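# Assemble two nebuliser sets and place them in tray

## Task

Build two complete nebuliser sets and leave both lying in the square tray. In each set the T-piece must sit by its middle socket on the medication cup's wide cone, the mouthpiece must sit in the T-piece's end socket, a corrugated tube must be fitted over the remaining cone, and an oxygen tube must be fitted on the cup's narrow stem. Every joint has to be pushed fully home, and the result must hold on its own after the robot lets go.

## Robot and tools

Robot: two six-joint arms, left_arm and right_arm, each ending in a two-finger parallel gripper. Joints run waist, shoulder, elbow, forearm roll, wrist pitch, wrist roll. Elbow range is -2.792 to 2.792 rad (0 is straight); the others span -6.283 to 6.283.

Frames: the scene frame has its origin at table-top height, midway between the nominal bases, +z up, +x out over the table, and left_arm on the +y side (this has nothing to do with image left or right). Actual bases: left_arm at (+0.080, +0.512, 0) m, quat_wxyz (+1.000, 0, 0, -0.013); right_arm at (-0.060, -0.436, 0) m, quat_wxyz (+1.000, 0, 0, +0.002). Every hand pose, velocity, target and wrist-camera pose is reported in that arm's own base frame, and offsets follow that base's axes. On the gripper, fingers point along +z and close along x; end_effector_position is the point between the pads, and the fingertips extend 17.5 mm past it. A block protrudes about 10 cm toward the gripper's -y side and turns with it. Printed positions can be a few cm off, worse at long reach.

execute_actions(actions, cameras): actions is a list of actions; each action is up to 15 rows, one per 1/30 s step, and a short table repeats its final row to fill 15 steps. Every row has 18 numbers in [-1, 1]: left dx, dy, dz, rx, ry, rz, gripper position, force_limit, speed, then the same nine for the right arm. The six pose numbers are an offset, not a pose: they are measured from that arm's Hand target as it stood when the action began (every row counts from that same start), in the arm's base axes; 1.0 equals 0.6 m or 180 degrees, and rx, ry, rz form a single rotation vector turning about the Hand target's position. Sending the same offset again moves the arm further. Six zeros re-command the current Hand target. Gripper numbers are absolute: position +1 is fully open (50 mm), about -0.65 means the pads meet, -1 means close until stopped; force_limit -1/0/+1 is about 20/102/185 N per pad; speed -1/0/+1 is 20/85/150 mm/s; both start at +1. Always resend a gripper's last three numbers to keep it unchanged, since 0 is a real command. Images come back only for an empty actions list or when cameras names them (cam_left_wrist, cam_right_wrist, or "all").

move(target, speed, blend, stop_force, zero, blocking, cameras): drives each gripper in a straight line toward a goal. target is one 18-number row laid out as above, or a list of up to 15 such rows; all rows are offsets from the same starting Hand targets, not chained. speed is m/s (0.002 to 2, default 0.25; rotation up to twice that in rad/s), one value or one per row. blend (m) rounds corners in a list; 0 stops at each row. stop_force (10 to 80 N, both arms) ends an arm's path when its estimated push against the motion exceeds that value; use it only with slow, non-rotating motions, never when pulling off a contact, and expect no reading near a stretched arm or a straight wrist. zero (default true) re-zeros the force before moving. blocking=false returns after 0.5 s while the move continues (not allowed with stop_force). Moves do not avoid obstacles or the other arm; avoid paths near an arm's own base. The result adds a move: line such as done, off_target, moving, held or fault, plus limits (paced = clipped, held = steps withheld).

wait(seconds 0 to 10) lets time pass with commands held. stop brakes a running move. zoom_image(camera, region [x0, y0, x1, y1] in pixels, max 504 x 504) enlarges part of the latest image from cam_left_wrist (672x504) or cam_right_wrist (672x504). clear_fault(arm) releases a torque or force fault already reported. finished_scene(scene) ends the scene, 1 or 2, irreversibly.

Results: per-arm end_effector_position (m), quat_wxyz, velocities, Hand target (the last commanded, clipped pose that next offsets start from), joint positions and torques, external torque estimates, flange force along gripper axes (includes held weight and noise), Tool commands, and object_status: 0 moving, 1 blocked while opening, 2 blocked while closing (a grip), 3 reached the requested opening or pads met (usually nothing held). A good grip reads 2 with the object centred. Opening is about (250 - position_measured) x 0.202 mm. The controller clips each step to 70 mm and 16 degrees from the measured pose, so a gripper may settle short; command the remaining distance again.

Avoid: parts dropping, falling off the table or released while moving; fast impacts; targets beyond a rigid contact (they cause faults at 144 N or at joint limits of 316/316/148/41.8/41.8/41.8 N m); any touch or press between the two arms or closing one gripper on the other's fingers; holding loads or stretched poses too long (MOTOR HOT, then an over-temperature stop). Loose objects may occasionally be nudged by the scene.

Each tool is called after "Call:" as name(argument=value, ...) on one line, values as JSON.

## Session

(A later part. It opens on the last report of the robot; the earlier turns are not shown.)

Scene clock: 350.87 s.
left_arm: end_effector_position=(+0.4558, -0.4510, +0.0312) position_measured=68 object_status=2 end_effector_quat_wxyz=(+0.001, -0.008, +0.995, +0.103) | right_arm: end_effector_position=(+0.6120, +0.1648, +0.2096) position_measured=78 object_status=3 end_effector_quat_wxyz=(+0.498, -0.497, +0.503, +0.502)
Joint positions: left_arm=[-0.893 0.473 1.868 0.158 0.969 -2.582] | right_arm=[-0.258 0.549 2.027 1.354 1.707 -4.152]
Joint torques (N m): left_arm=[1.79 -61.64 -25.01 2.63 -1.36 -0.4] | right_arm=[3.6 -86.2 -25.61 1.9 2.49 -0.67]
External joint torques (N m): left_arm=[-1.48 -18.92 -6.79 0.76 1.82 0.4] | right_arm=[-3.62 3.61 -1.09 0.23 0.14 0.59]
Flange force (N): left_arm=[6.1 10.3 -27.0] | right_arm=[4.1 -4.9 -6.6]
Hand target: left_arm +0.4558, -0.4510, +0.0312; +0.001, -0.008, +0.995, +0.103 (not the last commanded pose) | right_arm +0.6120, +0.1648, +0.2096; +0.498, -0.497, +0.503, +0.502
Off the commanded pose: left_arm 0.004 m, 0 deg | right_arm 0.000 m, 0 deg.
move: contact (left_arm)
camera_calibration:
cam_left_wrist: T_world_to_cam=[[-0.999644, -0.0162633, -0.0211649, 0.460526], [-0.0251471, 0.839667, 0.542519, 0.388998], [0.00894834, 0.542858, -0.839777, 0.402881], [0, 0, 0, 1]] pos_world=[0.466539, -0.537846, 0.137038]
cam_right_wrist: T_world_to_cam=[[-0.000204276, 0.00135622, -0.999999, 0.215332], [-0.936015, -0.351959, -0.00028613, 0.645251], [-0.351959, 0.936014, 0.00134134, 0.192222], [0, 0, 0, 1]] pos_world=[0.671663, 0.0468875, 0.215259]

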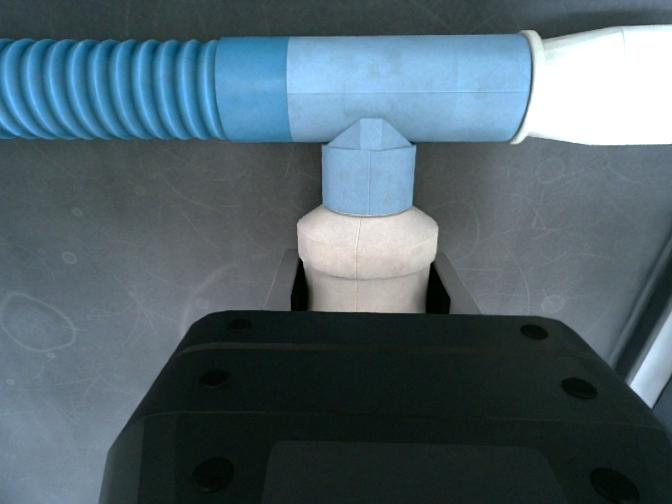

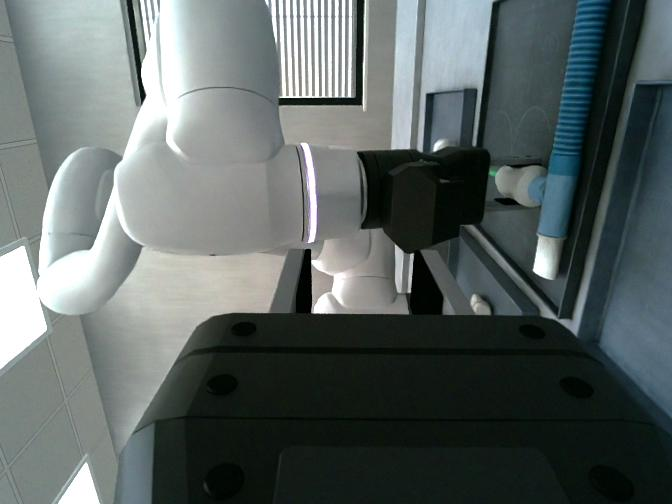

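Call:
move(target=[[0,0,0.0015,0,0,0,-1,-0.4,-0.8, 0,0,0,0,0,0,0.5,0,-0.8],[0,0,0.0015,0,0,0,0.8,-0.4,-1, 0,0,0,0,0,0,0.5,0,-0.8],[0,-0.03,0.2,0,0,0,0.8,-0.4,-1, 0,0,0,0,0,0,0.5,0,-0.8]], speed=[0.02,0.02,0.12], cameras=["all"])

Scene clock: 353.80 s.
left_arm: end_effector_position=(+0.4558, -0.4690, +0.1512) position_measured=32 object_status=3 end_effector_quat_wxyz=(+0.001, -0.008, +0.995, +0.103) | right_arm: end_effector_position=(+0.6120, +0.1648, +0.2096) position_measured=78 object_status=3 end_effector_quat_wxyz=(+0.498, -0.497, +0.503, +0.502)
Joint positions: left_arm=[-0.909 0.367 1.761 0.138 1.181 -2.56] | right_arm=[-0.258 0.549 2.027 1.354 1.707 -4.152]
Joint torques (N m): left_arm=[2.24 -74.58 -38.92 3.89 0.87 -0.39] | right_arm=[3.35 -86.23 -25.84 1.92 2.5 -0.67]
External joint torques (N m): left_arm=[-2.36 -1.36 1.48 0.11 -0.42 0.39] | right_arm=[-3.01 3.79 -0.75 0.17 0.12 0.59]
Flange force (N): left_arm=[5.5 2.1 1.1] | right_arm=[4.5 -4.6 -5.6]
Hand target: left_arm +0.4558, -0.4690, +0.1512; +0.001, -0.008, +0.995, +0.103 | right_arm +0.6120, +0.1648, +0.2096; +0.498, -0.497, +0.503, +0.502
Off the commanded pose: left_arm 0.000 m, 0 deg | right_arm 0.000 m, 0 deg.
move: done
camera_calibration:
cam_left_wrist: T_world_to_cam=[[-0.999641, -0.0163513, -0.0212175, 0.462741], [-0.0252491, 0.839694, 0.542472, 0.338946], [0.00894612, 0.542813, -0.839806, 0.513439], [0, 0, 0, 1]] pos_world=[0.466539, -0.555746, 0.257138]
cam_right_wrist: T_world_to_cam=[[-0.000204276, 0.00135622, -0.999999, 0.215332], [-0.936015, -0.351959, -0.00028613, 0.645251], [-0.351959, 0.936014, 0.00134134, 0.192222], [0, 0, 0, 1]] pos_world=[0.671663, 0.0468875, 0.215259]

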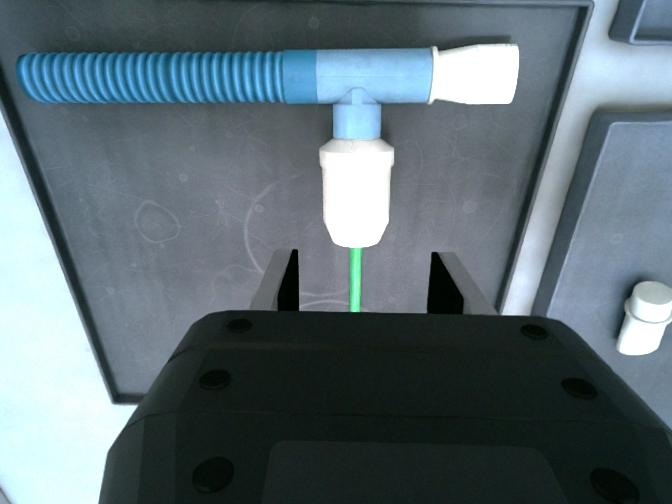

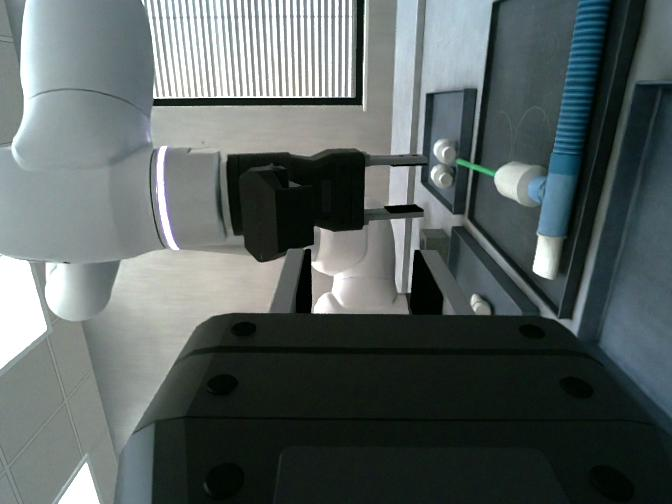

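Call:
move(target=[-0.0763,0.465,0,0,0,0,0.8,-0.4,-1, -0.2167,-0.4113,-0.0993,-0.5,0,0,0.3,0,-0.8], speed=0.35, cameras=["all"])

Scene clock: 357.67 s.
left_arm: end_effector_position=(+0.4100, -0.1900, +0.1512) position_measured=32 object_status=3 end_effector_quat_wxyz=(+0.001, -0.008, +0.995, +0.103) | right_arm: end_effector_position=(+0.4820, -0.0820, +0.1500) position_measured=107 object_status=3 end_effector_quat_wxyz=(-0.001, +0.704, -0.711, +0.001)
Joint positions: left_arm=[-0.62 0.052 2.164 0.195 1.054 -2.315] | right_arm=[-0.24 0.059 2.145 0.002 0.935 -3.372]
Joint torques (N m): left_arm=[2.02 -40.82 -37.25 3.77 0.81 -0.38] | right_arm=[3.08 -44.79 -34.6 3.3 -0.16 -0.6]
External joint torques (N m): left_arm=[-1.72 -0.45 1.63 0.07 -0.45 0.38] | right_arm=[-3.05 3.04 -1.01 0.26 0.07 0.6]
Flange force (N): left_arm=[4.6 -0.7 1.7] | right_arm=[5.9 -5.2 2.3]
Hand target: left_arm +0.4100, -0.1900, +0.1512; +0.001, -0.008, +0.995, +0.103 | right_arm +0.4820, -0.0820, +0.1500; -0.001, +0.704, -0.711, +0.001
Off the commanded pose: left_arm 0.000 m, 0 deg | right_arm 0.000 m, 0 deg.
move: done
camera_calibration:
cam_left_wrist: T_world_to_cam=[[-0.999644, -0.0162633, -0.0211649, 0.421527], [-0.0251471, 0.839667, 0.542519, 0.103591], [0.00894834, 0.542858, -0.839777, 0.362378], [0, 0, 0, 1]] pos_world=[0.420739, -0.276846, 0.257038]
cam_right_wrist: T_world_to_cam=[[-0.000204159, -0.999999, -0.00135642, -0.0757671], [-0.936048, -0.000286183, 0.351872, 0.412695], [-0.351872, 0.00134151, -0.936047, 0.441571], [0, 0, 0, 1]] pos_world=[0.541663, -0.0762413, 0.268012]

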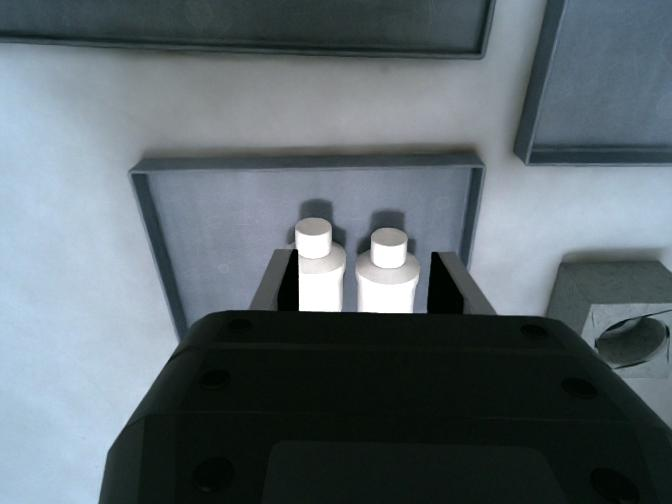

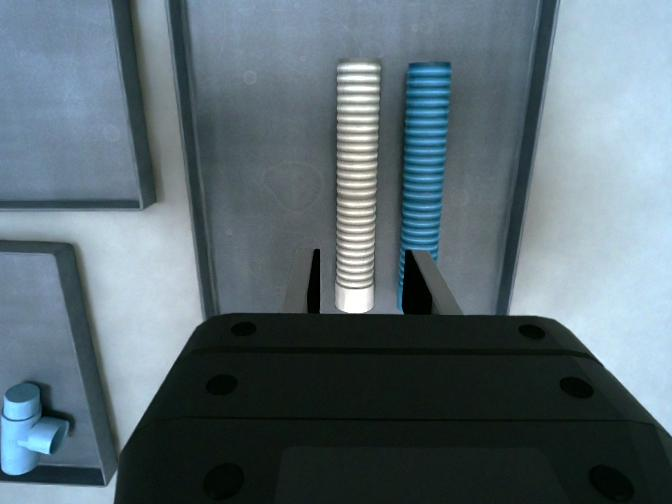

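Call:
zoom_image(camera="cam_left_wrist", region=[270, 200, 450, 320])

Scaled by 2.800 from the camera's 672x504 image, which has a finer 960x720 frame.

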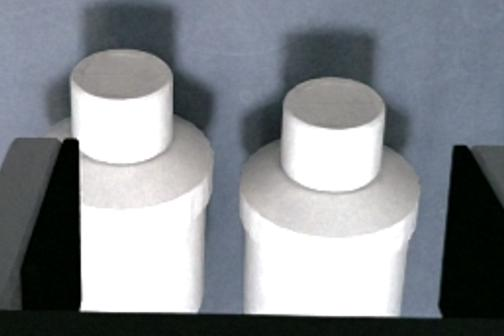

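Call:
move(target=[[-0.0417,0.07,-0.102,0.101,0,0.01,0.8,-0.4,-1, 0,-0.005,-0.15,0,0,0,0.3,0,-0.8],[-0.0443,0.128,-0.203,0.101,0,0.01,0.8,-0.4,-1, 0,-0.005,-0.2108,0,0,0,0.3,0,-0.8]], speed=[0.25,0.06], cameras=["all"])

Scene clock: 362.40 s.
left_arm: end_effector_position=(+0.3834, -0.1132, +0.0294) position_measured=32 object_status=3 end_effector_quat_wxyz=(+0.001, -0.024, +0.965, +0.259) | right_arm: end_effector_position=(+0.4820, -0.0850, +0.0235) position_measured=107 object_status=3 end_effector_quat_wxyz=(-0.001, +0.704, -0.711, +0.001)
Joint positions: left_arm=[-0.664 0.264 2.307 0.486 0.98 -2.642] | right_arm=[-0.246 0.235 2.246 0.002 0.658 -3.379]
Joint torques (N m): left_arm=[2.16 -52.1 -25.78 2.69 1.69 -0.4] | right_arm=[3.43 -55.52 -26.39 2.49 -0.12 -0.63]
External joint torques (N m): left_arm=[-2.11 -0.4 0.89 0.06 -0.43 0.4] | right_arm=[-3.39 3.34 -0.84 0.23 0.03 0.63]
Flange force (N): left_arm=[4.2 -1.4 -0.7] | right_arm=[6.5 -4.4 4.9]
Hand target: left_arm +0.3834, -0.1132, +0.0294; +0.001, -0.024, +0.965, +0.259 | right_arm +0.4820, -0.0850, +0.0235; -0.001, +0.704, -0.711, +0.001
Off the commanded pose: left_arm 0.000 m, 0 deg | right_arm 0.000 m, 0 deg.
move: done
camera_calibration:
cam_left_wrist: T_world_to_cam=[[-0.998753, -0.0397713, -0.0301681, 0.390889], [-0.0484581, 0.627326, 0.777248, 0.0825033], [-0.0119869, 0.77774, -0.628471, 0.247018], [0, 0, 0, 1]] pos_world=[0.397361, -0.228326, 0.10291]
cam_right_wrist: T_world_to_cam=[[-0.000204276, -0.999999, -0.00135622, -0.0789386], [-0.936015, -0.00028613, 0.351959, 0.457175], [-0.351959, 0.00134134, -0.936014, 0.323207], [0, 0, 0, 1]] pos_world=[0.541663, -0.0792413, 0.141513]

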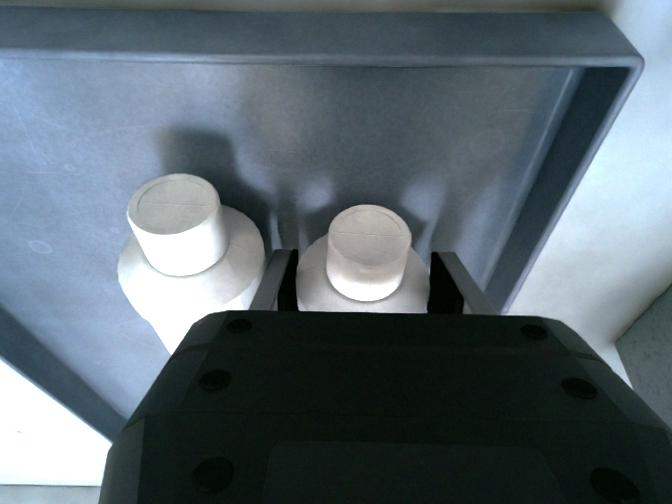

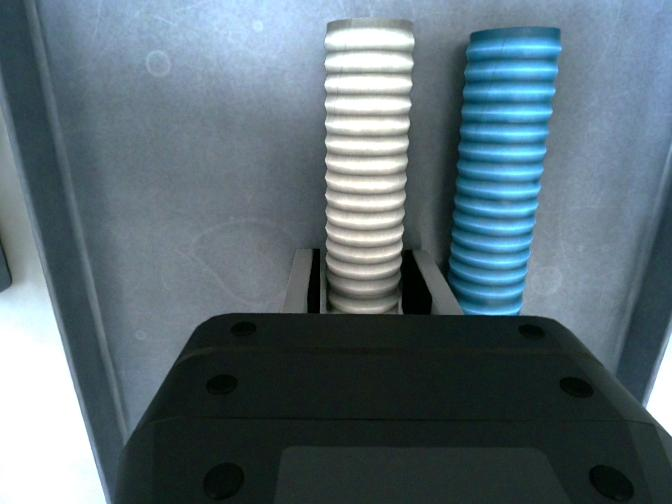

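Call:
move(target=[0,0,0,0,0,0,-1,-0.8,-0.6, 0,0,0,0,0,0,-1,-0.3,-0.5], speed=0.05, cameras=["all"])

Scene clock: 363.03 s.
left_arm: end_effector_position=(+0.3834, -0.1132, +0.0294) position_measured=53 object_status=2 end_effector_quat_wxyz=(+0.001, -0.024, +0.966, +0.259) | right_arm: end_effector_position=(+0.4820, -0.0850, +0.0235) position_measured=140 object_status=2 end_effector_quat_wxyz=(-0.001, +0.704, -0.711, +0.001)
Joint positions: left_arm=[-0.664 0.264 2.307 0.486 0.98 -2.642] | right_arm=[-0.246 0.235 2.246 0.002 0.658 -3.379]
Joint torques (N m): left_arm=[2.04 -52.05 -25.99 2.63 1.7 -0.43] | right_arm=[3.02 -55 -26.42 2.48 -0.12 -0.62]
External joint torques (N m): left_arm=[-2.05 -0.36 1.14 0.11 -0.44 0.43] | right_arm=[-3 3.11 -0.82 0.25 0.03 0.62]
Flange force (N): left_arm=[4.4 -1.1 -0.3] | right_arm=[5.6 -4.2 4.5]
Hand target: left_arm +0.3834, -0.1132, +0.0294; +0.001, -0.024, +0.965, +0.259 | right_arm +0.4820, -0.0850, +0.0235; -0.001, +0.704, -0.711, +0.001
Off the commanded pose: left_arm 0.000 m, 0 deg | right_arm 0.000 m, 0 deg.
move: done
camera_calibration:
cam_left_wrist: T_world_to_cam=[[-0.998753, -0.0397736, -0.0301709, 0.390889], [-0.0484617, 0.627326, 0.777248, 0.0825047], [-0.011987, 0.77774, -0.628471, 0.247018], [0, 0, 0, 1]] pos_world=[0.397361, -0.228326, 0.10291]
cam_right_wrist: T_world_to_cam=[[-0.000204276, -0.999999, -0.00135622, -0.0789386], [-0.936015, -0.00028613, 0.351959, 0.457175], [-0.351959, 0.00134134, -0.936014, 0.323207], [0, 0, 0, 1]] pos_world=[0.541663, -0.0792413, 0.141513]

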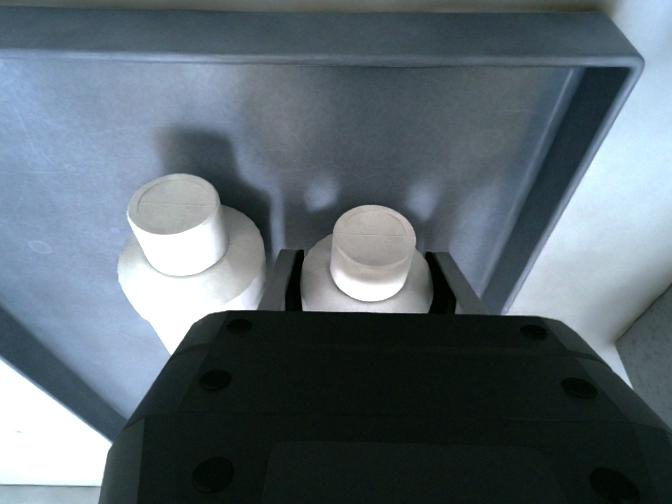

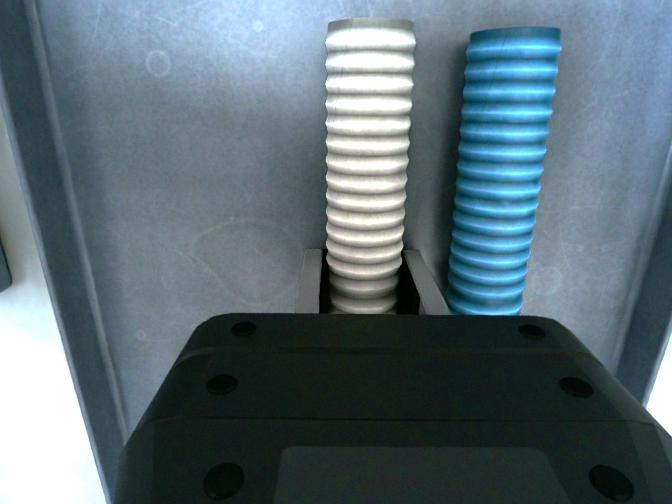

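Call:
move(target=[[0,0,0.22,0,0,0,-1,-0.8,-0.6, 0,0,0.16,0,0,0,-1,-0.3,-0.5],[-0.2387,0.0515,0.2843,-0.3852,0.3736,-0.4046,-1,-0.8,-0.6, 0.2,0.7,0.16,0,0,0,-1,-0.3,-0.5]], speed=[0.2,0.4], blend=[0.03,0], cameras=["all"])

Scene clock: 367.53 s.
left_arm: end_effector_position=(+0.2402, -0.0823, +0.2000) position_measured=53 object_status=2 end_effector_quat_wxyz=(-0.342, +0.619, +0.618, -0.343) | right_arm: end_effector_position=(+0.6020, +0.3350, +0.1195) position_measured=140 object_status=2 end_effector_quat_wxyz=(-0.001, +0.704, -0.711, +0.001)
Joint positions: left_arm=[-0.238 0.179 2.211 -0.204 1.747 -0.162] | right_arm=[0.458 0.377 1.801 -0.001 0.961 -2.673]
Joint torques (N m): left_arm=[2.38 -45.73 -28.26 2.46 3.14 -0.35] | right_arm=[3.3 -79.1 -35.77 3.33 -0.16 -0.54]
External joint torques (N m): left_arm=[-2.29 -0.45 1.14 0.08 -0.53 0.35] | right_arm=[-3.24 3.53 -0.54 0.26 0.07 0.54]
Flange force (N): left_arm=[-3.6 -0.8 4.0] | right_arm=[0.6 -6.9 2.8]
Hand target: left_arm +0.2402, -0.0823, +0.2000; -0.342, +0.619, +0.618, -0.343 | right_arm +0.6020, +0.3350, +0.1195; -0.001, +0.704, -0.711, +0.001
Off the commanded pose: left_arm 0.000 m, 0 deg | right_arm 0.000 m, 0 deg.
move: done
camera_calibration:
cam_left_wrist: T_world_to_cam=[[-0.0144969, 0.999869, -0.00723719, 0.0987616], [0.798633, 0.00722345, -0.601775, -0.0552174], [-0.601644, -0.0145037, -0.798633, 0.438968], [0, 0, 0, 1]] pos_world=[0.309633, -0.0919831, 0.31806]
cam_right_wrist: T_world_to_cam=[[-0.000204276, -0.999999, -0.00135622, 0.341216], [-0.936015, -0.00028613, 0.351959, 0.535829], [-0.351959, 0.00134134, -0.936014, 0.454737], [0, 0, 0, 1]] pos_world=[0.661663, 0.340759, 0.237513]

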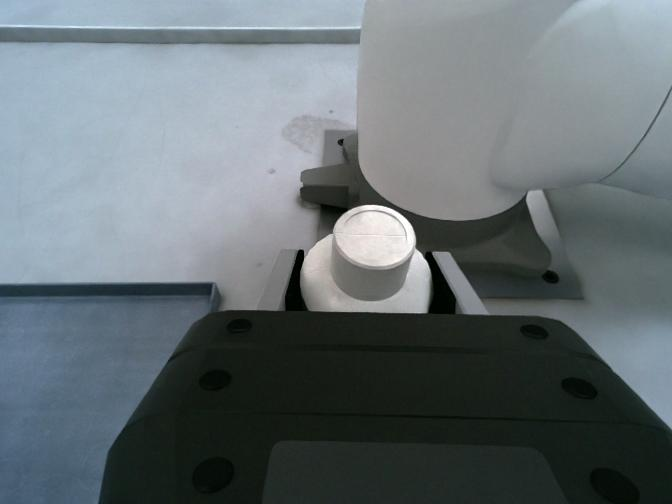

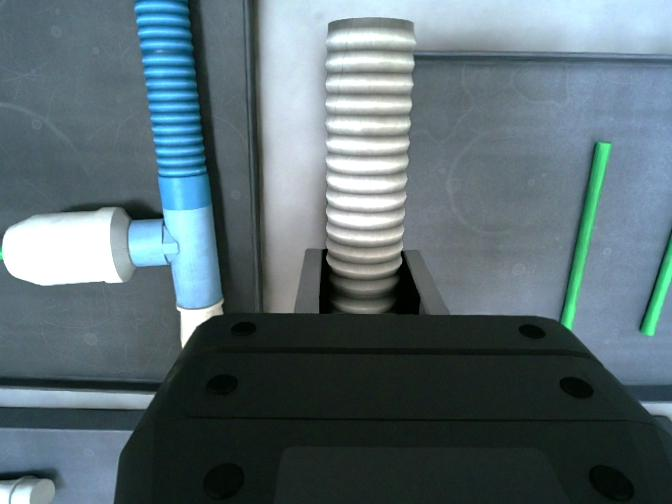

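Call:
move(target=[[0,0,-0.19,0,0,0,-1,-0.8,-0.6, 0.1367,0.3133,0,0,0,0,-1,-0.3,-0.5]], speed=[0.2])

Call:
move(target=[0,0,-0.04,0,0,0,-1,-0.8,-0.6, 0,0,-0.154,0,0,0,-1,-0.3,-0.5], speed=0.06, stop_force=12, cameras=["all"])

Scene clock: 369.37 s.
left_arm: end_effector_position=(+0.2402, -0.0823, +0.0860) position_measured=53 object_status=2 end_effector_quat_wxyz=(-0.342, +0.619, +0.618, -0.343) | right_arm: end_effector_position=(+0.6840, +0.5230, +0.1195) position_measured=140 object_status=2 end_effector_quat_wxyz=(-0.001, +0.704, -0.711, +0.001)
Joint positions: left_arm=[-0.238 0.37 2.272 -0.201 1.501 -0.112] | right_arm=[0.613 0.617 1.414 -0.001 1.108 -2.518]
Joint torques (N m): left_arm=[1.92 -55.93 -18.98 1.72 3.09 -0.41] | right_arm=[3.24 -105.33 -38.67 3.59 -0.13 -0.58]
External joint torques (N m): left_arm=[-1.81 -0.15 1.29 0.04 -0.45 0.41] | right_arm=[-3.27 3.8 -1.04 0.32 0.04 0.58]
Flange force (N): left_arm=[-2.7 -0.9 3.8] | right_arm=[-2.5 -8.3 1.9]
Hand target: left_arm +0.2402, -0.0823, +0.0860; -0.342, +0.619, +0.618, -0.343 | right_arm +0.6840, +0.5230, +0.1195; -0.001, +0.704, -0.711, +0.001
Off the commanded pose: left_arm 0.000 m, 0 deg | right_arm 0.000 m, 0 deg.
move: done

Scene clock: 371.50 s.
left_arm: end_effector_position=(+0.2401, -0.0822, +0.0817) position_measured=53 object_status=2 end_effector_quat_wxyz=(-0.343, +0.619, +0.618, -0.343) | right_arm: end_effector_position=(+0.6840, +0.5230, +0.0271) position_measured=140 object_status=2 end_effector_quat_wxyz=(-0.001, +0.704, -0.711, +0.001)
Joint positions: left_arm=[-0.238 0.378 2.273 -0.201 1.492 -0.11] | right_arm=[0.613 0.693 1.471 -0.001 0.976 -2.518]
Joint torques (N m): left_arm=[-3.68 -53.61 -22.63 -5.86 -1.26 0.14] | right_arm=[3.23 -108.91 -35.77 3.34 -0.1 -0.6]
External joint torques (N m): left_arm=[3.67 -3.11 5.22 7.6 3.89 -0.14] | right_arm=[-3.28 3.91 -1.01 0.28 0.01 0.6]
Flange force (N): left_arm=[22.1 -13.2 -3.1] | right_arm=[-2.3 -8.0 3.1]
Hand target: left_arm +0.2401, -0.0822, +0.0817; -0.343, +0.619, +0.618, -0.343 (not the last commanded pose) | right_arm +0.6840, +0.5230, +0.0271; -0.001, +0.704, -0.711, +0.001
Off the commanded pose: left_arm 0.020 m, 0 deg | right_arm 0.000 m, 0 deg.
move: contact (left_arm)
camera_calibration:
cam_left_wrist: T_world_to_cam=[[-0.0141579, 0.999874, -0.00711881, 0.0977767], [0.798468, 0.00702001, -0.601996, -0.126252], [-0.601871, -0.0142071, -0.798467, 0.344494], [0, 0, 0, 1]] pos_world=[0.309533, -0.0919838, 0.19976]
cam_right_wrist: T_world_to_cam=[[-0.000168978, -0.999999, -0.00126315, 0.529067], [-0.936003, -0.000286455, 0.351993, 0.645179], [-0.351993, 0.00124179, -0.936002, 0.39684], [0, 0, 0, 1]] pos_world=[0.743663, 0.528759, 0.145013]

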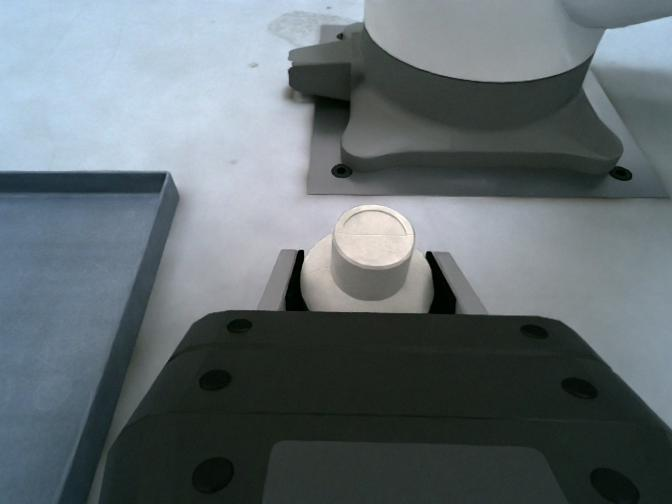

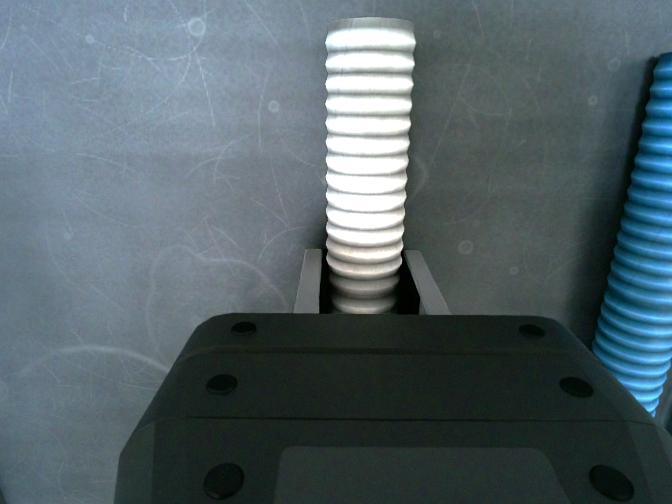

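Call:
move(target=[[0,0,0.08,0,0,0,-1,-0.8,-0.6, 0,0,-0.006,0,0,0,-1,-0.3,-0.5],[0.12,0,0.17,0,0,0,-1,-0.8,-0.6, 0,0,-0.006,0,0,0,-1,-0.3,-0.5]], speed=[0.08,0.15], cameras=["all"])

Scene clock: 373.90 s.
left_arm: end_effector_position=(+0.3121, -0.0822, +0.1837) position_measured=53 object_status=2 end_effector_quat_wxyz=(-0.343, +0.619, +0.618, -0.343) | right_arm: end_effector_position=(+0.6840, +0.5230, +0.0235) position_measured=140 object_status=2 end_effector_quat_wxyz=(-0.001, +0.704, -0.711, +0.001)
Joint positions: left_arm=[-0.208 0.296 2.092 -0.178 1.753 -0.142] | right_arm=[0.613 0.696 1.472 -0.001 0.971 -2.518]
Joint torques (N m): left_arm=[2.02 -57.58 -28.28 2.51 3.13 -0.42] | right_arm=[3.32 -108.99 -35.75 3.36 -0.12 -0.67]
External joint torques (N m): left_arm=[-1.95 -0.9 1.34 0.08 -0.5 0.42] | right_arm=[-3.23 3.85 -0.9 0.25 0.03 0.67]
Flange force (N): left_arm=[-2.3 -1.8 4.3] | right_arm=[-2.2 -7.6 3.1]
Hand target: left_arm +0.3121, -0.0822, +0.1837; -0.343, +0.619, +0.618, -0.343 | right_arm +0.6840, +0.5230, +0.0235; -0.001, +0.704, -0.711, +0.001
Off the commanded pose: left_arm 0.000 m, 0 deg | right_arm 0.000 m, 0 deg.
move: done
camera_calibration:
cam_left_wrist: T_world_to_cam=[[-0.0140957, 0.999876, -0.00703873, 0.0994748], [0.798421, 0.00701747, -0.602059, -0.122301], [-0.601935, -0.0141063, -0.798421, 0.469292], [0, 0, 0, 1]] pos_world=[0.381533, -0.0919842, 0.30176]
cam_right_wrist: T_world_to_cam=[[-0.000204276, -0.999999, -0.00135622, 0.529102], [-0.936015, -0.00028613, 0.351959, 0.646424], [-0.351959, 0.00134134, -0.936014, 0.393488], [0, 0, 0, 1]] pos_world=[0.743663, 0.528759, 0.141513]

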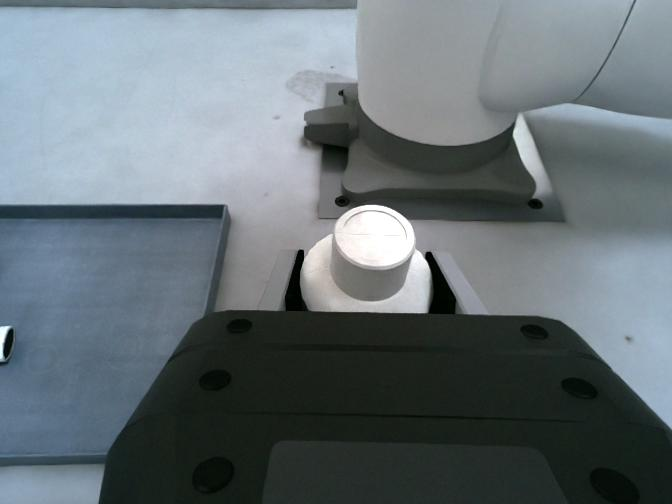

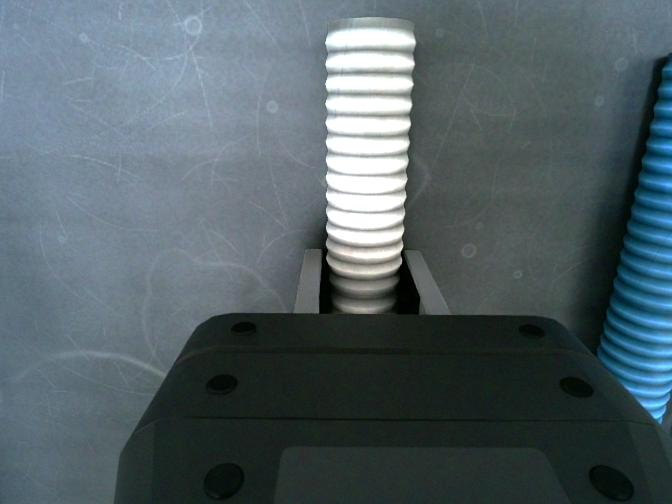

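Call:
move(target=[[0,0,0,0,0,0,-1,-0.8,-0.6, 0,0,0,0,0,0,0.3,-0.3,-0.8],[0.25,0,0,0,0,0,-1,-0.8,-0.6, 0,0,0.2,0,0,0,0.3,-0.3,-0.8]], speed=[0.2,0.2], cameras=["all"])

Scene clock: 375.80 s.
left_arm: end_effector_position=(+0.4621, -0.0822, +0.1837) position_measured=53 object_status=2 end_effector_quat_wxyz=(-0.343, +0.619, +0.618, -0.343) | right_arm: end_effector_position=(+0.6840, +0.5230, +0.1436) position_measured=107 object_status=3 end_effector_quat_wxyz=(-0.001, +0.704, -0.711, +0.001)
Joint positions: left_arm=[-0.164 0.483 1.796 -0.145 1.865 -0.128] | right_arm=[0.613 0.6 1.395 -0.001 1.144 -2.518]
Joint torques (N m): left_arm=[2.09 -78.83 -32.25 2.87 3.1 -0.38] | right_arm=[3.33 -104.16 -39.49 3.7 -0.08 -0.62]
External joint torques (N m): left_arm=[-1.84 -1.69 1.73 0.12 -0.46 0.38] | right_arm=[-3.12 2.95 -1.1 0.3 -0.02 0.62]
Flange force (N): left_arm=[-1.4 -3.5 5.5] | right_arm=[-2.0 -7.3 1.1]
Hand target: left_arm +0.4621, -0.0822, +0.1837; -0.343, +0.619, +0.618, -0.343 | right_arm +0.6840, +0.5230, +0.1435; -0.001, +0.704, -0.711, +0.001
Off the commanded pose: left_arm 0.000 m, 0 deg | right_arm 0.000 m, 0 deg.
move: done
camera_calibration:
cam_left_wrist: T_world_to_cam=[[-0.0140966, 0.999876, -0.00703984, 0.10159], [0.798468, 0.00701858, -0.601996, -0.242108], [-0.601872, -0.0141072, -0.798468, 0.559562], [0, 0, 0, 1]] pos_world=[0.531533, -0.0919842, 0.30176]
cam_right_wrist: T_world_to_cam=[[-0.000239519, -0.999999, -0.00144996, 0.529316], [-0.936048, -0.000285998, 0.351872, 0.604201], [-0.351872, 0.00144151, -0.936047, 0.505793], [0, 0, 0, 1]] pos_world=[0.743663, 0.528759, 0.261612]

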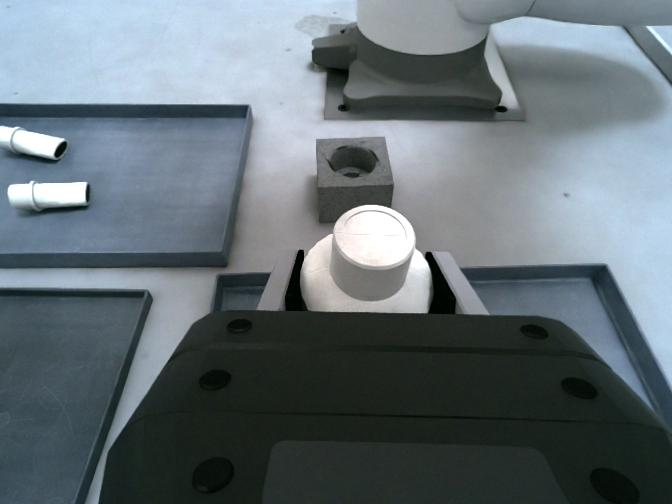

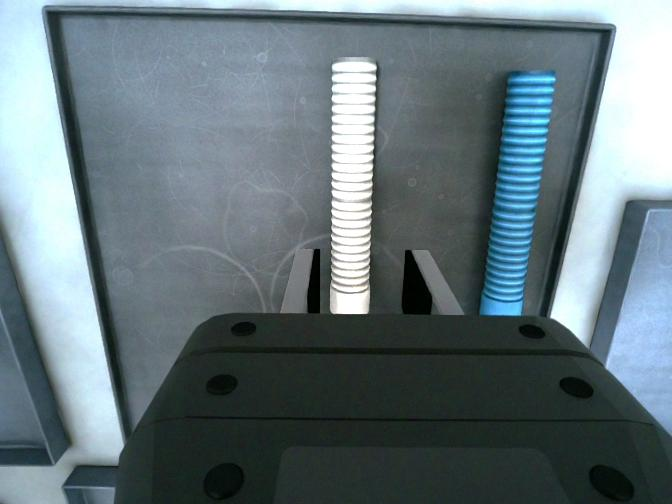

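Call:
zoom_image(camera="cam_left_wrist", region=[300, 120, 420, 240])

Scaled by 4.200 from the camera's 672x504 image, which has a finer 960x720 frame.

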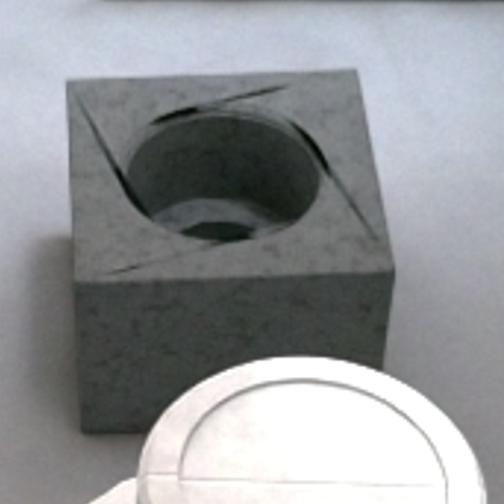

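Call:
move(target=[[-0.3693,0.0062,0,0,0,0,-1,-0.8,-0.6, -0.1808,-0.5425,0.0,0,0,0,0.0,-0.3,-0.8],[-0.3693,0.0062,-0.148,0,0,0,-1,-0.8,-0.6, -0.1808,-0.5425,0.0,0,0,0,0.0,-0.3,-0.8]], speed=[0.25,0.12], blend=[0.02,0], cameras=["all"])

Call:
move(target=[0,0,-0.06,0,0,0,-1,-0.8,-0.6, 0,0,0,0,0,0,0.0,-0.3,-0.8], speed=0.03, stop_force=10)

Scene clock: 379.53 s.
left_arm: end_effector_position=(+0.2405, -0.0785, +0.0949) position_measured=53 object_status=2 end_effector_quat_wxyz=(-0.343, +0.619, +0.618, -0.343) | right_arm: end_effector_position=(+0.5755, +0.1975, +0.1435) position_measured=152 object_status=3 end_effector_quat_wxyz=(-0.001, +0.704, -0.711, +0.001)
Joint positions: left_arm=[-0.23 0.353 2.269 -0.194 1.52 -0.112] | right_arm=[0.274 0.242 1.939 0 0.958 -2.858]
Joint torques (N m): left_arm=[2.33 -55.27 -19.67 1.77 3.14 -0.4] | right_arm=[3.2 -65.16 -35.54 3.33 -0.13 -0.62]
External joint torques (N m): left_arm=[-2.14 -0.46 1 0.09 -0.5 0.4] | right_arm=[-3.15 3.29 -0.84 0.27 0.03 0.62]
Flange force (N): left_arm=[-3.4 -1.3 3.5] | right_arm=[1.9 -7.1 2.5]
Hand target: left_arm +0.2406, -0.0785, +0.0949; -0.343, +0.619, +0.618, -0.343 | right_arm +0.5755, +0.1975, +0.1435; -0.001, +0.704, -0.711, +0.001
Off the commanded pose: left_arm 0.000 m, 0 deg | right_arm 0.000 m, 0 deg.
move: done
camera_calibration:
cam_left_wrist: T_world_to_cam=[[-0.0140966, 0.999876, -0.00703984, 0.0941414], [0.798468, 0.00701858, -0.601996, -0.118651], [-0.601872, -0.0141072, -0.798468, 0.355336], [0, 0, 0, 1]] pos_world=[0.309933, -0.0882842, 0.21296]
cam_right_wrist: T_world_to_cam=[[-0.000239643, -0.999999, -0.00144975, 0.20379], [-0.936015, -0.000285945, 0.351959, 0.502632], [-0.351959, 0.00144134, -0.936014, 0.468073], [0, 0, 0, 1]] pos_world=[0.635263, 0.203259, 0.261512]

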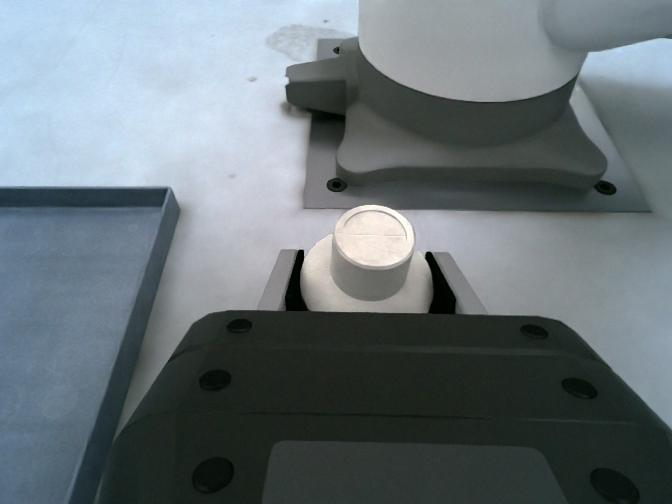

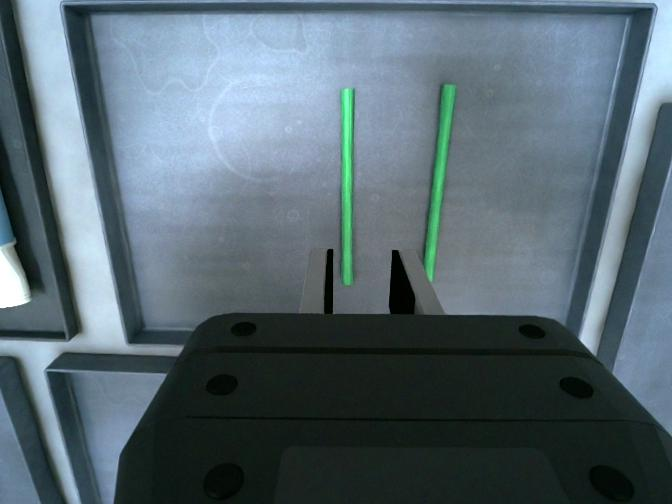

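Scene clock: 381.47 s.
left_arm: end_effector_position=(+0.2403, -0.0786, +0.0680) position_measured=53 object_status=2 end_effector_quat_wxyz=(-0.343, +0.619, +0.618, -0.343) | right_arm: end_effector_position=(+0.5755, +0.1975, +0.1435) position_measured=152 object_status=3 end_effector_quat_wxyz=(-0.001, +0.704, -0.711, +0.001)
Joint positions: left_arm=[-0.23 0.404 2.277 -0.196 1.464 -0.1] | right_arm=[0.274 0.242 1.939 0 0.958 -2.858]
Joint torques (N m): left_arm=[7.89 -42.67 -18.2 10.45 -13.47 -0.59] | right_arm=[3.44 -65.26 -35.4 3.33 -0.06 -0.6]
External joint torques (N m): left_arm=[-7.9 -15.36 2.03 -8.8 16.12 0.59] | right_arm=[-3.37 3.32 -0.94 0.26 -0.04 0.6]
Flange force (N): left_arm=[-26.6 -58.1 -24.2] | right_arm=[2.2 -7.4 2.6]
Hand target: left_arm +0.2403, -0.0785, +0.0680; -0.343, +0.619, +0.618, -0.343 (not the last commanded pose) | right_arm +0.5755, +0.1975, +0.1435; -0.001, +0.704, -0.711, +0.001
Off the commanded pose: left_arm 0.009 m, 0 deg | right_arm 0.000 m, 0 deg.
move: contact (left_arm)

Call:
move(target=[[0,0,0.0017,0,0,0,-1,-0.8,-0.6, 0.0018,0.0038,-0.15,0,0,0,0.0,-0.3,-0.8],[0,0,0.0017,0,0,0,-1,-0.8,-0.6, 0.0018,0.0038,-0.2043,0,0,0,0.0,-0.3,-0.8],[0,0,0.0017,0,0,0,0.8,-0.8,-0.6, 0.0018,0.0038,-0.2043,0,0,0,-1,-0.6,-0.8]], speed=[0.12,0.05,0.05], blend=[0.01,0,0])

Call:
move(target=[[0.2832,-0.0063,0.1772,0,0,0,0.8,-0.8,-0.6, 0,0,0.2,0,0,0,-1,-0.6,-0.8]], speed=0.12, cameras=["all"])

Scene clock: 384.40 s.
left_arm: end_effector_position=(+0.2404, -0.0785, +0.0690) position_measured=32 object_status=3 end_effector_quat_wxyz=(-0.343, +0.619, +0.618, -0.343) | right_arm: end_effector_position=(+0.5766, +0.1998, +0.0209) position_measured=224 object_status=2 end_effector_quat_wxyz=(-0.001, +0.704, -0.711, +0.001)
Joint positions: left_arm=[-0.23 0.402 2.277 -0.196 1.466 -0.101] | right_arm=[0.277 0.387 2.021 0 0.731 -2.855]
Joint torques (N m): left_arm=[2.13 -57.63 -17.38 1.61 3.1 -0.42] | right_arm=[3.01 -73.23 -28.77 2.74 -0.07 -0.59]
External joint torques (N m): left_arm=[-2.14 -0.35 1.19 0.04 -0.46 0.42] | right_arm=[-3.05 3.27 -0.9 0.2 -0.02 0.59]
Flange force (N): left_arm=[-3.4 -1.4 3.8] | right_arm=[2.0 -6.5 3.9]
Hand target: left_arm +0.2403, -0.0785, +0.0690; -0.343, +0.619, +0.618, -0.343 | right_arm +0.5766, +0.1998, +0.0209; -0.001, +0.704, -0.711, +0.001
Off the commanded pose: left_arm 0.000 m, 0 deg | right_arm 0.000 m, 0 deg.
move: done

Scene clock: 386.37 s.
left_arm: end_effector_position=(+0.4102, -0.0823, +0.1753) position_measured=32 object_status=3 end_effector_quat_wxyz=(-0.343, +0.619, +0.618, -0.343) | right_arm: end_effector_position=(+0.5766, +0.1998, +0.1410) position_measured=224 object_status=2 end_effector_quat_wxyz=(-0.001, +0.704, -0.711, +0.001)
Joint positions: left_arm=[-0.177 0.429 1.907 -0.154 1.809 -0.129] | right_arm=[0.277 0.247 1.938 0 0.954 -2.855]
Joint torques (N m): left_arm=[2.11 -71.98 -30.05 2.71 3.12 -0.41] | right_arm=[3.42 -65.99 -35.45 3.31 -0.14 -0.69]
External joint torques (N m): left_arm=[-1.83 -1.89 0.94 0.13 -0.48 0.41] | right_arm=[-3.31 3.77 -0.66 0.27 0.05 0.69]
Flange force (N): left_arm=[-1.6 -3.3 3.9] | right_arm=[1.9 -7.4 3.1]
Hand target: left_arm +0.4103, -0.0823, +0.1753; -0.343, +0.619, +0.618, -0.343 | right_arm +0.5766, +0.1998, +0.1409; -0.001, +0.704, -0.711, +0.001
Off the commanded pose: left_arm 0.000 m, 0 deg | right_arm 0.000 m, 0 deg.
move: done
camera_calibration:
cam_left_wrist: T_world_to_cam=[[-0.0142454, 0.999874, -0.00703816, 0.100972], [0.797647, 0.00711911, -0.603082, -0.205227], [-0.602956, -0.0142051, -0.797648, 0.521931], [0, 0, 0, 1]] pos_world=[0.479839, -0.092084, 0.293259]
cam_right_wrist: T_world_to_cam=[[-0.000204276, -0.999999, -0.00135622, 0.20594], [-0.936015, -0.00028613, 0.351959, 0.504484], [-0.351959, 0.00134134, -0.936014, 0.466009], [0, 0, 0, 1]] pos_world=[0.636263, 0.205459, 0.258913]

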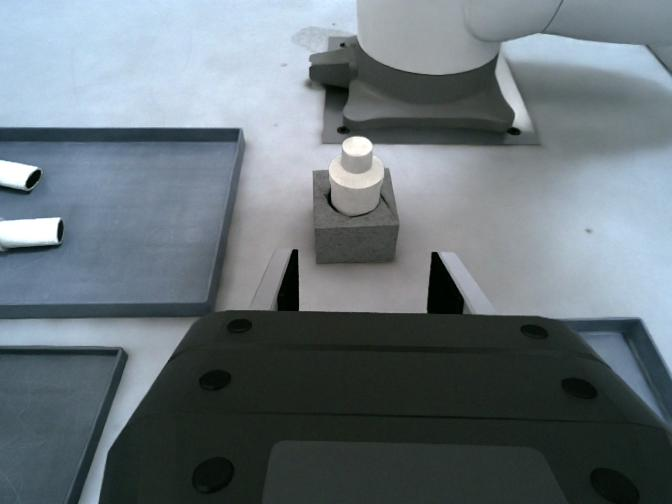

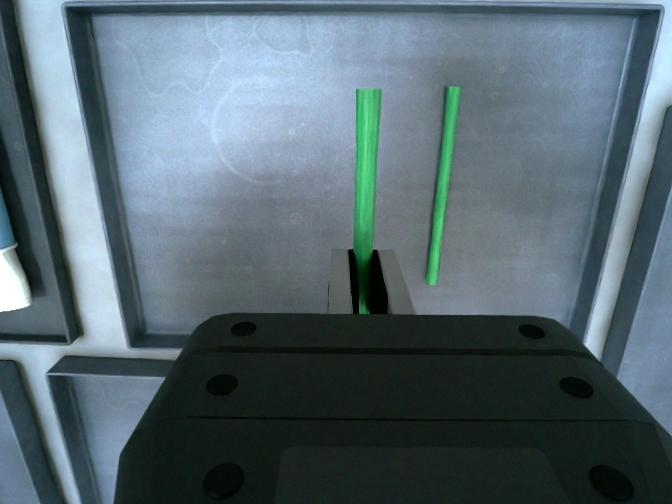

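Call:
move(target=[[0,0,0,0,0,0,0.8,-0.8,-0.6, -0.0993,0.5487,0.0,0,0,-0.5,-1,-0.6,-0.8],[0,0,0,0,0,0,0.8,-0.8,-0.6, -0.0993,0.5487,-0.15,0,0,-0.5,-1,-0.6,-0.8],[0,0,0,0,0,0,0.8,-0.8,-0.6, -0.0993,0.5487,-0.1993,0,0,-0.5,-1,-0.6,-0.8]], speed=[0.3,0.15,0.05], blend=[0.02,0.01,0], cameras=["cam_right_wrist"])

Scene clock: 390.97 s.
left_arm: end_effector_position=(+0.4103, -0.0823, +0.1753) position_measured=32 object_status=3 end_effector_quat_wxyz=(-0.343, +0.619, +0.618, -0.343) | right_arm: end_effector_position=(+0.5170, +0.5290, +0.0213) position_measured=224 object_status=2 end_effector_quat_wxyz=(+0.000, +0.005, +1.000, -0.001)
Joint positions: left_arm=[-0.177 0.429 1.907 -0.154 1.809 -0.129] | right_arm=[0.751 0.545 1.752 -0.003 0.846 -0.807]
Joint torques (N m): left_arm=[2 -72.26 -30.19 2.72 3.12 -0.4] | right_arm=[3.1 -91.98 -32.14 2.99 -0.02 -0.6]
External joint torques (N m): left_arm=[-1.81 -1.18 1.29 0.1 -0.49 0.4] | right_arm=[-3.05 3.65 -0.83 0.26 0.07 0.6]
Flange force (N): left_arm=[-1.7 -2.4 4.3] | right_arm=[-6.7 2.2 3.5]
Hand target: left_arm +0.4103, -0.0823, +0.1753; -0.343, +0.619, +0.618, -0.343 | right_arm +0.5170, +0.5290, +0.0214; +0.000, +0.005, +1.000, -0.001
Off the commanded pose: left_arm 0.000 m, 0 deg | right_arm 0.000 m, 0 deg.
move: done
camera_calibration:
cam_right_wrist: T_world_to_cam=[[-0.999999, 0.000204159, -0.00135642, 0.522851], [-0.000286183, 0.936048, 0.351872, -0.488193], [0.00134151, 0.351872, -0.936047, -0.0354449], [0, 0, 0, 1]] pos_world=[0.522759, 0.469337, 0.139312]
Images, in order (width x height): cam_right_wrist 672x504.

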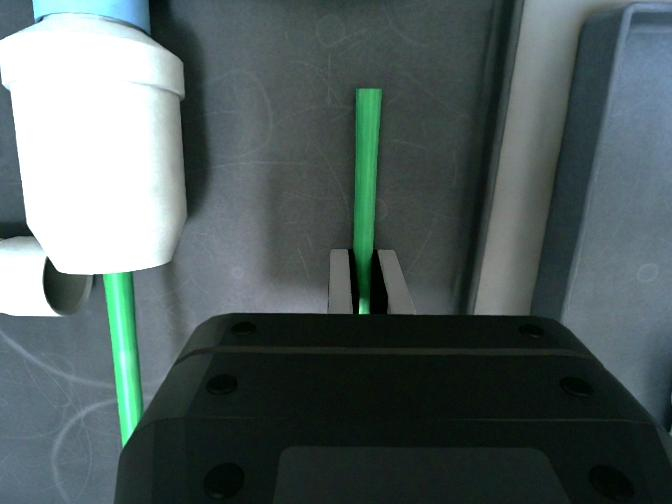

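Call:
move(target=[[0,0,0,0,0,0,0.8,-0.8,-0.6, 0,0,0,0,0,0,0.0,-0.6,-0.8],[0,0,0,0,0,0,0.8,-0.8,-0.6, 0,0,0.2,0,0,0,0.0,-0.6,-0.8],[0,0,0,0,0,0,0.8,-0.8,-0.6, -0.2535,-0.4837,0.1812,0,0,0.4383,0.0,-0.6,-0.8]], speed=[0.05,0.2,0.35], blend=[0,0.04,0], cameras=["all"])

Scene clock: 395.07 s.
left_arm: end_effector_position=(+0.4103, -0.0823, +0.1753) position_measured=32 object_status=3 end_effector_quat_wxyz=(-0.343, +0.619, +0.618, -0.343) | right_arm: end_effector_position=(+0.3650, +0.2388, +0.1301) position_measured=152 object_status=3 end_effector_quat_wxyz=(+0.001, -0.631, +0.775, -0.001)
Joint positions: left_arm=[-0.177 0.429 1.907 -0.154 1.809 -0.129] | right_arm=[0.501 0 2.252 -0.001 0.887 -2.436]
Joint torques (N m): left_arm=[2.34 -72.16 -30.16 2.75 3.08 -0.41] | right_arm=[3.42 -37.35 -33.53 3.14 -0.12 -0.62]
External joint torques (N m): left_arm=[-2.07 -1.12 1.27 0.07 -0.45 0.41] | right_arm=[-3.42 3.21 -0.88 0.24 0.04 0.62]
Flange force (N): left_arm=[-2.1 -2.3 4.2] | right_arm=[0.2 -8.9 3.3]
Hand target: left_arm +0.4103, -0.0823, +0.1753; -0.343, +0.619, +0.618, -0.343 | right_arm +0.3649, +0.2388, +0.1301; +0.001, -0.631, +0.775, -0.001
Off the commanded pose: left_arm 0.000 m, 0 deg | right_arm 0.000 m, 0 deg.
move: done
camera_calibration:
cam_left_wrist: T_world_to_cam=[[-0.0143061, 0.999872, -0.00711943, 0.101024], [0.797695, 0.00711961, -0.60302, -0.205268], [-0.602892, -0.014306, -0.797695, 0.521905], [0, 0, 0, 1]] pos_world=[0.479839, -0.0920837, 0.293259]
cam_right_wrist: T_world_to_cam=[[-0.192835, -0.98123, -0.00142458, 0.310725], [-0.918557, 0.180007, 0.351925, 0.26081], [-0.345063, 0.0691719, -0.936027, 0.362548], [0, 0, 0, 1]] pos_world=[0.424589, 0.232867, 0.248012]

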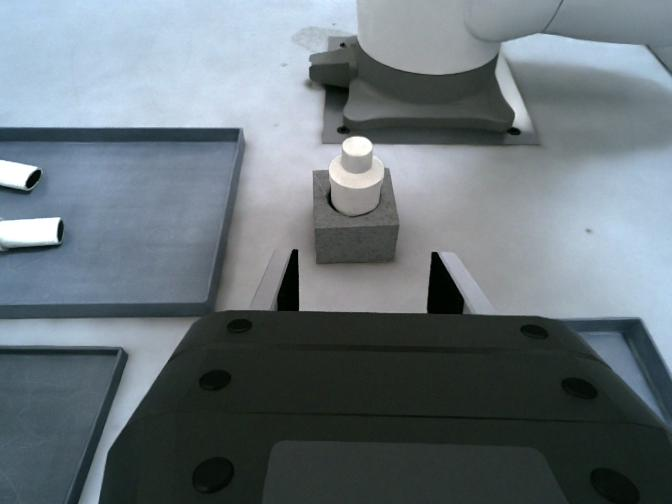

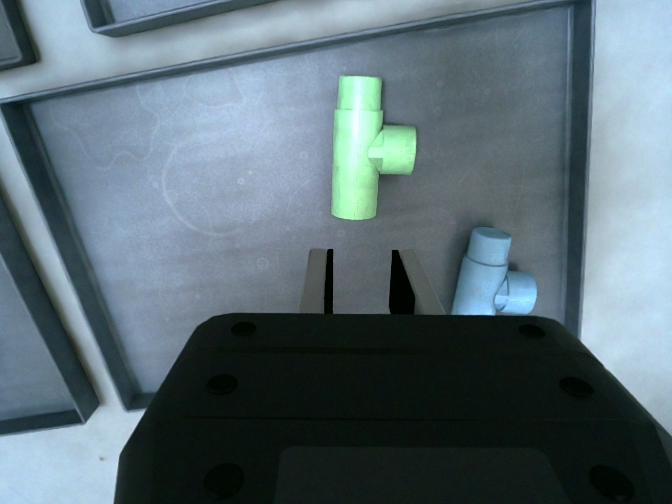

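Call:
zoom_image(camera="cam_right_wrist", region=[300, 60, 440, 240])

Scaled by 2.800 from the camera's 672x504 image, which has a finer 960x720 frame.

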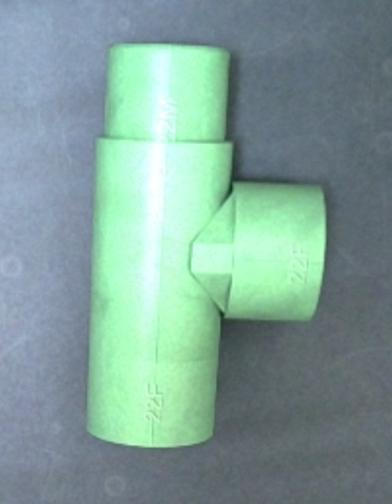

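Call:
move(target=[[0,0,0,0,0,0,0.8,-0.8,-0.6, 0.0003,-0.0015,-0.14,0,0,-0.0117,0.6,-0.3,-0.8],[0,0,0,0,0,0,0.8,-0.8,-0.6, 0.0003,-0.0015,-0.1777,0,0,-0.0117,0.6,-0.3,-0.8]], speed=[0.15,0.05], blend=[0.01,0], cameras=["cam_right_wrist"])

Scene clock: 397.97 s.
left_arm: end_effector_position=(+0.4103, -0.0823, +0.1753) position_measured=32 object_status=3 end_effector_quat_wxyz=(-0.343, +0.619, +0.618, -0.343) | right_arm: end_effector_position=(+0.3651, +0.2379, +0.0235) position_measured=63 object_status=3 end_effector_quat_wxyz=(+0.001, -0.617, +0.787, -0.001)
Joint positions: left_arm=[-0.177 0.429 1.907 -0.154 1.809 -0.129] | right_arm=[0.499 0.166 2.341 -0.002 0.632 -2.4]
Joint torques (N m): left_arm=[2.13 -72.08 -30.13 2.75 3.09 -0.36] | right_arm=[3.08 -46.74 -25.46 2.33 -0.09 -0.61]
External joint torques (N m): left_arm=[-2.22 -0.82 1.33 0.06 -0.47 0.36] | right_arm=[-3.14 3.28 -0.82 0.25 0.01 0.61]
Flange force (N): left_arm=[-2.4 -1.9 4.3] | right_arm=[0.1 -7.9 5.4]
Hand target: left_arm +0.4103, -0.0823, +0.1753; -0.343, +0.619, +0.618, -0.343 | right_arm +0.3651, +0.2379, +0.0235; +0.001, -0.617, +0.787, -0.001
Off the commanded pose: left_arm 0.000 m, 0 deg | right_arm 0.000 m, 0 deg.
move: done
camera_calibration:
cam_right_wrist: T_world_to_cam=[[-0.228832, -0.973465, -0.0013224, 0.321046], [-0.911299, 0.213741, 0.351922, 0.287962], [-0.342302, 0.0817363, -0.936028, 0.25889], [0, 0, 0, 1]] pos_world=[0.424504, 0.229817, 0.141413]
Images, in order (width x height): cam_right_wrist 672x504.

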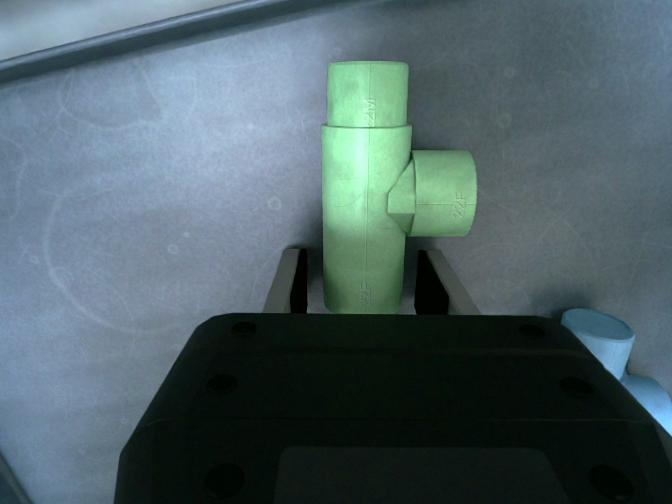

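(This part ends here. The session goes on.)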